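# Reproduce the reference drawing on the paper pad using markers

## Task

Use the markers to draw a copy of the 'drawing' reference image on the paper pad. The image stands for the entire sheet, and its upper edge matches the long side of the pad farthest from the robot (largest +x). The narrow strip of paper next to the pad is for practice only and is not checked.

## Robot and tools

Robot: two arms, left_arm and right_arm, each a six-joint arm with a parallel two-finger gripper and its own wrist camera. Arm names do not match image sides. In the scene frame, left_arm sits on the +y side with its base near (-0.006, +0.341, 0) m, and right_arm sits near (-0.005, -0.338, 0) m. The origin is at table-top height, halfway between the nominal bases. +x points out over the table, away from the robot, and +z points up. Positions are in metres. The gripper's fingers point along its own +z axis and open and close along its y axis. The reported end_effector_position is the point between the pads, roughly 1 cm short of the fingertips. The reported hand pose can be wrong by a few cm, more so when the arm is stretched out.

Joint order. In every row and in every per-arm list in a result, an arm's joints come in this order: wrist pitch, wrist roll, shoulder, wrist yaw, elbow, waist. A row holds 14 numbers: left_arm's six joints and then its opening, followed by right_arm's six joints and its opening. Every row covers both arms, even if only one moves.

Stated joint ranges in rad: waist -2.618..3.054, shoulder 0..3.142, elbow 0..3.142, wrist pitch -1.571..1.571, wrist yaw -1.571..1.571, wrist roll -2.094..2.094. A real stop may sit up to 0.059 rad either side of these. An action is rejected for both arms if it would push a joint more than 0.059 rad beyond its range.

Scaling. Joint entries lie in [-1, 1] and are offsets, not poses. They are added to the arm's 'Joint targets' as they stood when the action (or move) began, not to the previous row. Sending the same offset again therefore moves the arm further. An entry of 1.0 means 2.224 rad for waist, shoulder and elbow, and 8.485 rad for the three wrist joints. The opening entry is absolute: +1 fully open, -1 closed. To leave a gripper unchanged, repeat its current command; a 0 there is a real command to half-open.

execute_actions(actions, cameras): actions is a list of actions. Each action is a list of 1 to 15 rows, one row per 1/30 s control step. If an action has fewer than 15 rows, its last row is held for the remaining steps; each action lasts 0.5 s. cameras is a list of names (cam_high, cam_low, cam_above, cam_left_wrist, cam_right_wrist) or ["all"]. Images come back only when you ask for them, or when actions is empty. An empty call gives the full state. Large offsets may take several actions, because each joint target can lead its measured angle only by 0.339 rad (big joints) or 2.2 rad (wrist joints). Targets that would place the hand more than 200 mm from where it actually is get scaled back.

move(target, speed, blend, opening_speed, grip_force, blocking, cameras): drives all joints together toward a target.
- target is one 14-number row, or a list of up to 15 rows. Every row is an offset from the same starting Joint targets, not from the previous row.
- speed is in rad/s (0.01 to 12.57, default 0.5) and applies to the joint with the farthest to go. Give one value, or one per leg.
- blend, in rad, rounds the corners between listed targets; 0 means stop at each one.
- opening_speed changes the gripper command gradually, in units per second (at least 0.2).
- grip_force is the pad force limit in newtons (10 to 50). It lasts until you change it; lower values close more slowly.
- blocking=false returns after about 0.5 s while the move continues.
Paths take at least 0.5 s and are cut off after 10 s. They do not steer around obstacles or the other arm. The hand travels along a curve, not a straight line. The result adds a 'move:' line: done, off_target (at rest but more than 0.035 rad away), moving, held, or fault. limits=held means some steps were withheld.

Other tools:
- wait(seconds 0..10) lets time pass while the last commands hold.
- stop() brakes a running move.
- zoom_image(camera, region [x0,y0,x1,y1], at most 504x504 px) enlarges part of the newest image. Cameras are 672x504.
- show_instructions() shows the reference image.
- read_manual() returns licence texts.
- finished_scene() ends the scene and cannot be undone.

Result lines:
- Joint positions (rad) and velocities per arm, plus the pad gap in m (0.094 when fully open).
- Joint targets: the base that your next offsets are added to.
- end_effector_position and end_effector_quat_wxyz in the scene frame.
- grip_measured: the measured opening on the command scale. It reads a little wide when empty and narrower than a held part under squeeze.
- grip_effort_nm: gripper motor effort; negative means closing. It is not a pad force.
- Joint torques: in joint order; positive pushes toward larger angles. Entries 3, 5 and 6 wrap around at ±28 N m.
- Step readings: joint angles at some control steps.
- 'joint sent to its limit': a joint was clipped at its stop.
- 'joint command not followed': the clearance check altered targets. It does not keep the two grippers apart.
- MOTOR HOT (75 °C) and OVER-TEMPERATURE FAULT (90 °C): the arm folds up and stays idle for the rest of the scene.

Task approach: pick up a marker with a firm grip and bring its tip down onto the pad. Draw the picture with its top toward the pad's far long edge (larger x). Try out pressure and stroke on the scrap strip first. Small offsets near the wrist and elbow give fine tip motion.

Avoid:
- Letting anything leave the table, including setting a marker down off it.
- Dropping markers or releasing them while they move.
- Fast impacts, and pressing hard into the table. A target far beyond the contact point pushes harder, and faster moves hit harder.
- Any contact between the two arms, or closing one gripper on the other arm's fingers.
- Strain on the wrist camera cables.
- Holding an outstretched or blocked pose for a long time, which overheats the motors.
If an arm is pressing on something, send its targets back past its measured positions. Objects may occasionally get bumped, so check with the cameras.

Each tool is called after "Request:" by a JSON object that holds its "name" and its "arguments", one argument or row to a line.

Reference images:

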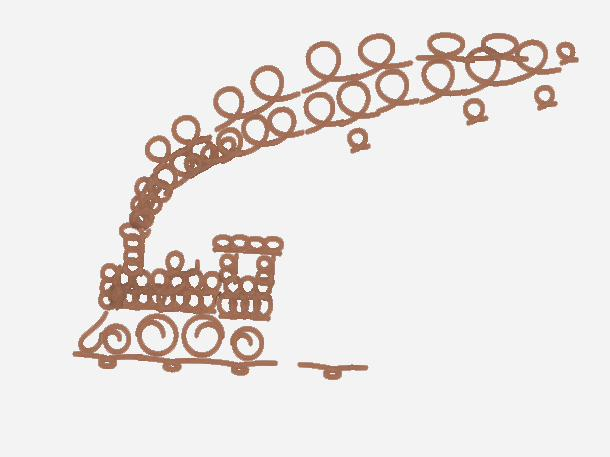

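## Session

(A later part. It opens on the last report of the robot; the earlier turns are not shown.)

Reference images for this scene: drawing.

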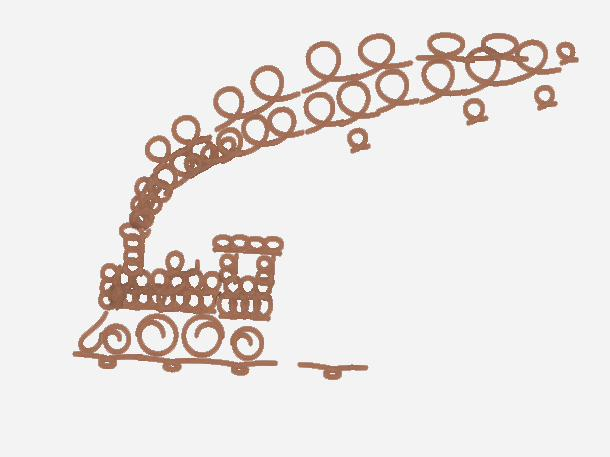

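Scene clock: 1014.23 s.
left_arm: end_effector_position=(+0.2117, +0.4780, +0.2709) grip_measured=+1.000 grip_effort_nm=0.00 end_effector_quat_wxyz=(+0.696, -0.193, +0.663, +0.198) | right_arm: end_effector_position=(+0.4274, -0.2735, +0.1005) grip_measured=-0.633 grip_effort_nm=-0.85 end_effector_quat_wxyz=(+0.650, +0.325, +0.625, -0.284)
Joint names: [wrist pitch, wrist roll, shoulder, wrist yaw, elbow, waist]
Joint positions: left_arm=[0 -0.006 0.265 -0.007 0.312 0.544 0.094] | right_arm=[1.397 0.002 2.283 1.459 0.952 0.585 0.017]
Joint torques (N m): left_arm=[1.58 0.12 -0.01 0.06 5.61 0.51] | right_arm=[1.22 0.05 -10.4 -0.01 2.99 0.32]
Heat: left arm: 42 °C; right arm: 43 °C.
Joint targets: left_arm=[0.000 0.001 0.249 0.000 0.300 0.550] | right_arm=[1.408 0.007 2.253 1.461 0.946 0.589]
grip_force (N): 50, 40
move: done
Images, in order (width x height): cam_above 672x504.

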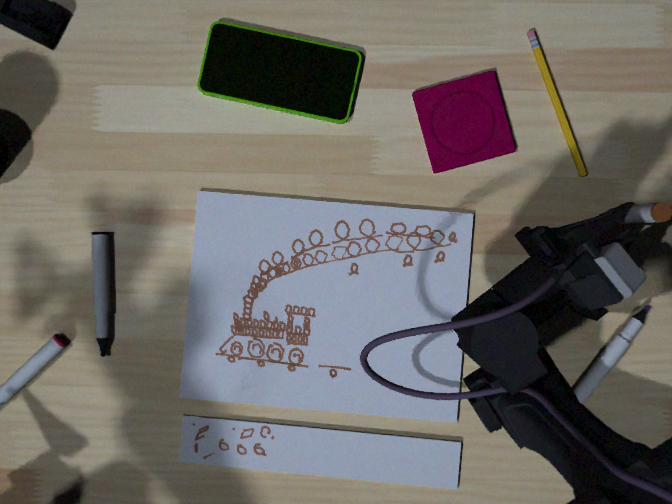

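Request:
{"name": "move", "arguments": {
  "target": [
    [0,0,0,0,0,0,1,0,0,0,-0.00697,0,0.32683,-1],
    [0,0,0,0,0,0,1,0,0,0,-0.00347,0,0.34703,-1],
    [0,0,0,0,0,0,1,0,0,0.02091,-0.00347,0,0.34703,-1],
    [0,0,0,0,0,0,1,0,0,0.038,-0.00347,0,0.34703,-1],
    [0,0,0,0,0,0,1,0,0,0,-0.00347,0,0.34703,-1],
    [0,0,0,0,0,0,1,0,0,0,-0.00347,0,-0.02,-1]
  ],
  "speed": [0.8,0.06,0.3,0.06,0.3,0.8],
  "blend": [0.003,0.002,0.01,0,0.01,0],
  "cameras": ["cam_above"]
}}

Request:
{"name": "zoom_image", "arguments": {
  "camera": "cam_above",
  "region": [210, 340, 370, 400]
}}

Request:
{"name": "zoom_image", "arguments": {
  "camera": "cam_above",
  "region": [200, 280, 340, 380]
}}

Request:
{"name": "zoom_image", "arguments": {
  "camera": "cam_above",
  "region": [235, 200, 475, 310]
}}

Scene clock: 1020.90 s.
left_arm: end_effector_position=(+0.2117, +0.4780, +0.2709) grip_measured=+1.000 grip_effort_nm=0.00 end_effector_quat_wxyz=(+0.696, -0.193, +0.663, +0.198) | right_arm: end_effector_position=(+0.4339, -0.2895, +0.1010) grip_measured=-0.633 grip_effort_nm=-0.85 end_effector_quat_wxyz=(+0.649, +0.330, +0.622, -0.289)
Joint names: [wrist pitch, wrist roll, shoulder, wrist yaw, elbow, waist]
Joint positions: left_arm=[0 -0.006 0.265 -0.007 0.312 0.544 0.094] | right_arm=[1.398 0.002 2.283 1.431 0.952 0.541 0.017]
Joint torques (N m): left_arm=[1.58 0.11 -0.02 0.03 5.79 0.46] | right_arm=[1.23 0.05 -10.41 -0.01 3 0.32]
Heat: left arm: 42 °C; right arm: 43 °C.
Joint targets: left_arm=[0.000 0.001 0.249 0.000 0.300 0.550] | right_arm=[1.408 0.007 2.253 1.432 0.946 0.545]
grip_force (N): 50, 40
move: done
Images, in order (width x height): cam_above 672x504.

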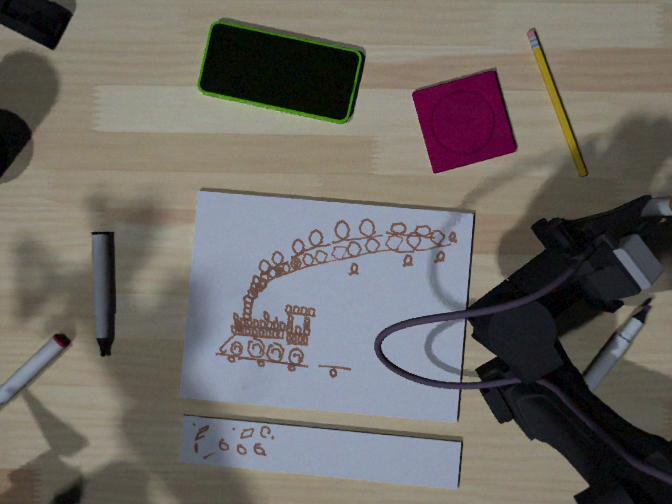

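Scaled by 3.150 from the camera's 672x504 image, which has a finer 960x720 frame.

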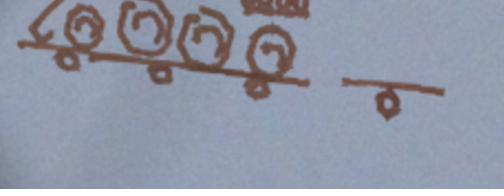

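Scaled by 3.600 from the camera's 672x504 image, which has a finer 960x720 frame.

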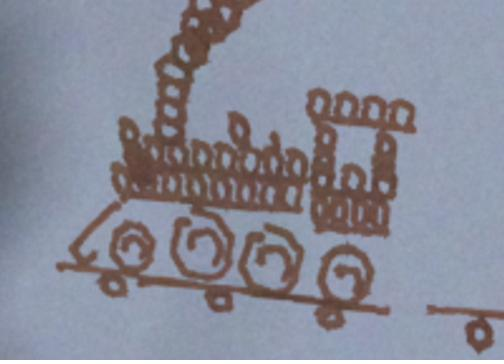

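Scaled by 2.100 from the camera's 672x504 image, which has a finer 960x720 frame.

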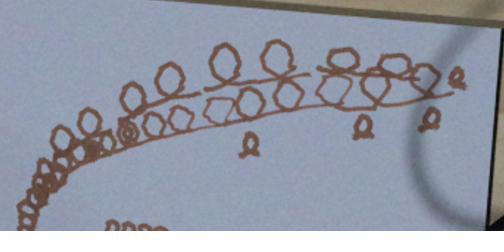

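Request:
{"name": "finished_scene", "arguments": {
  "scene": 1
}}

The scene is finished.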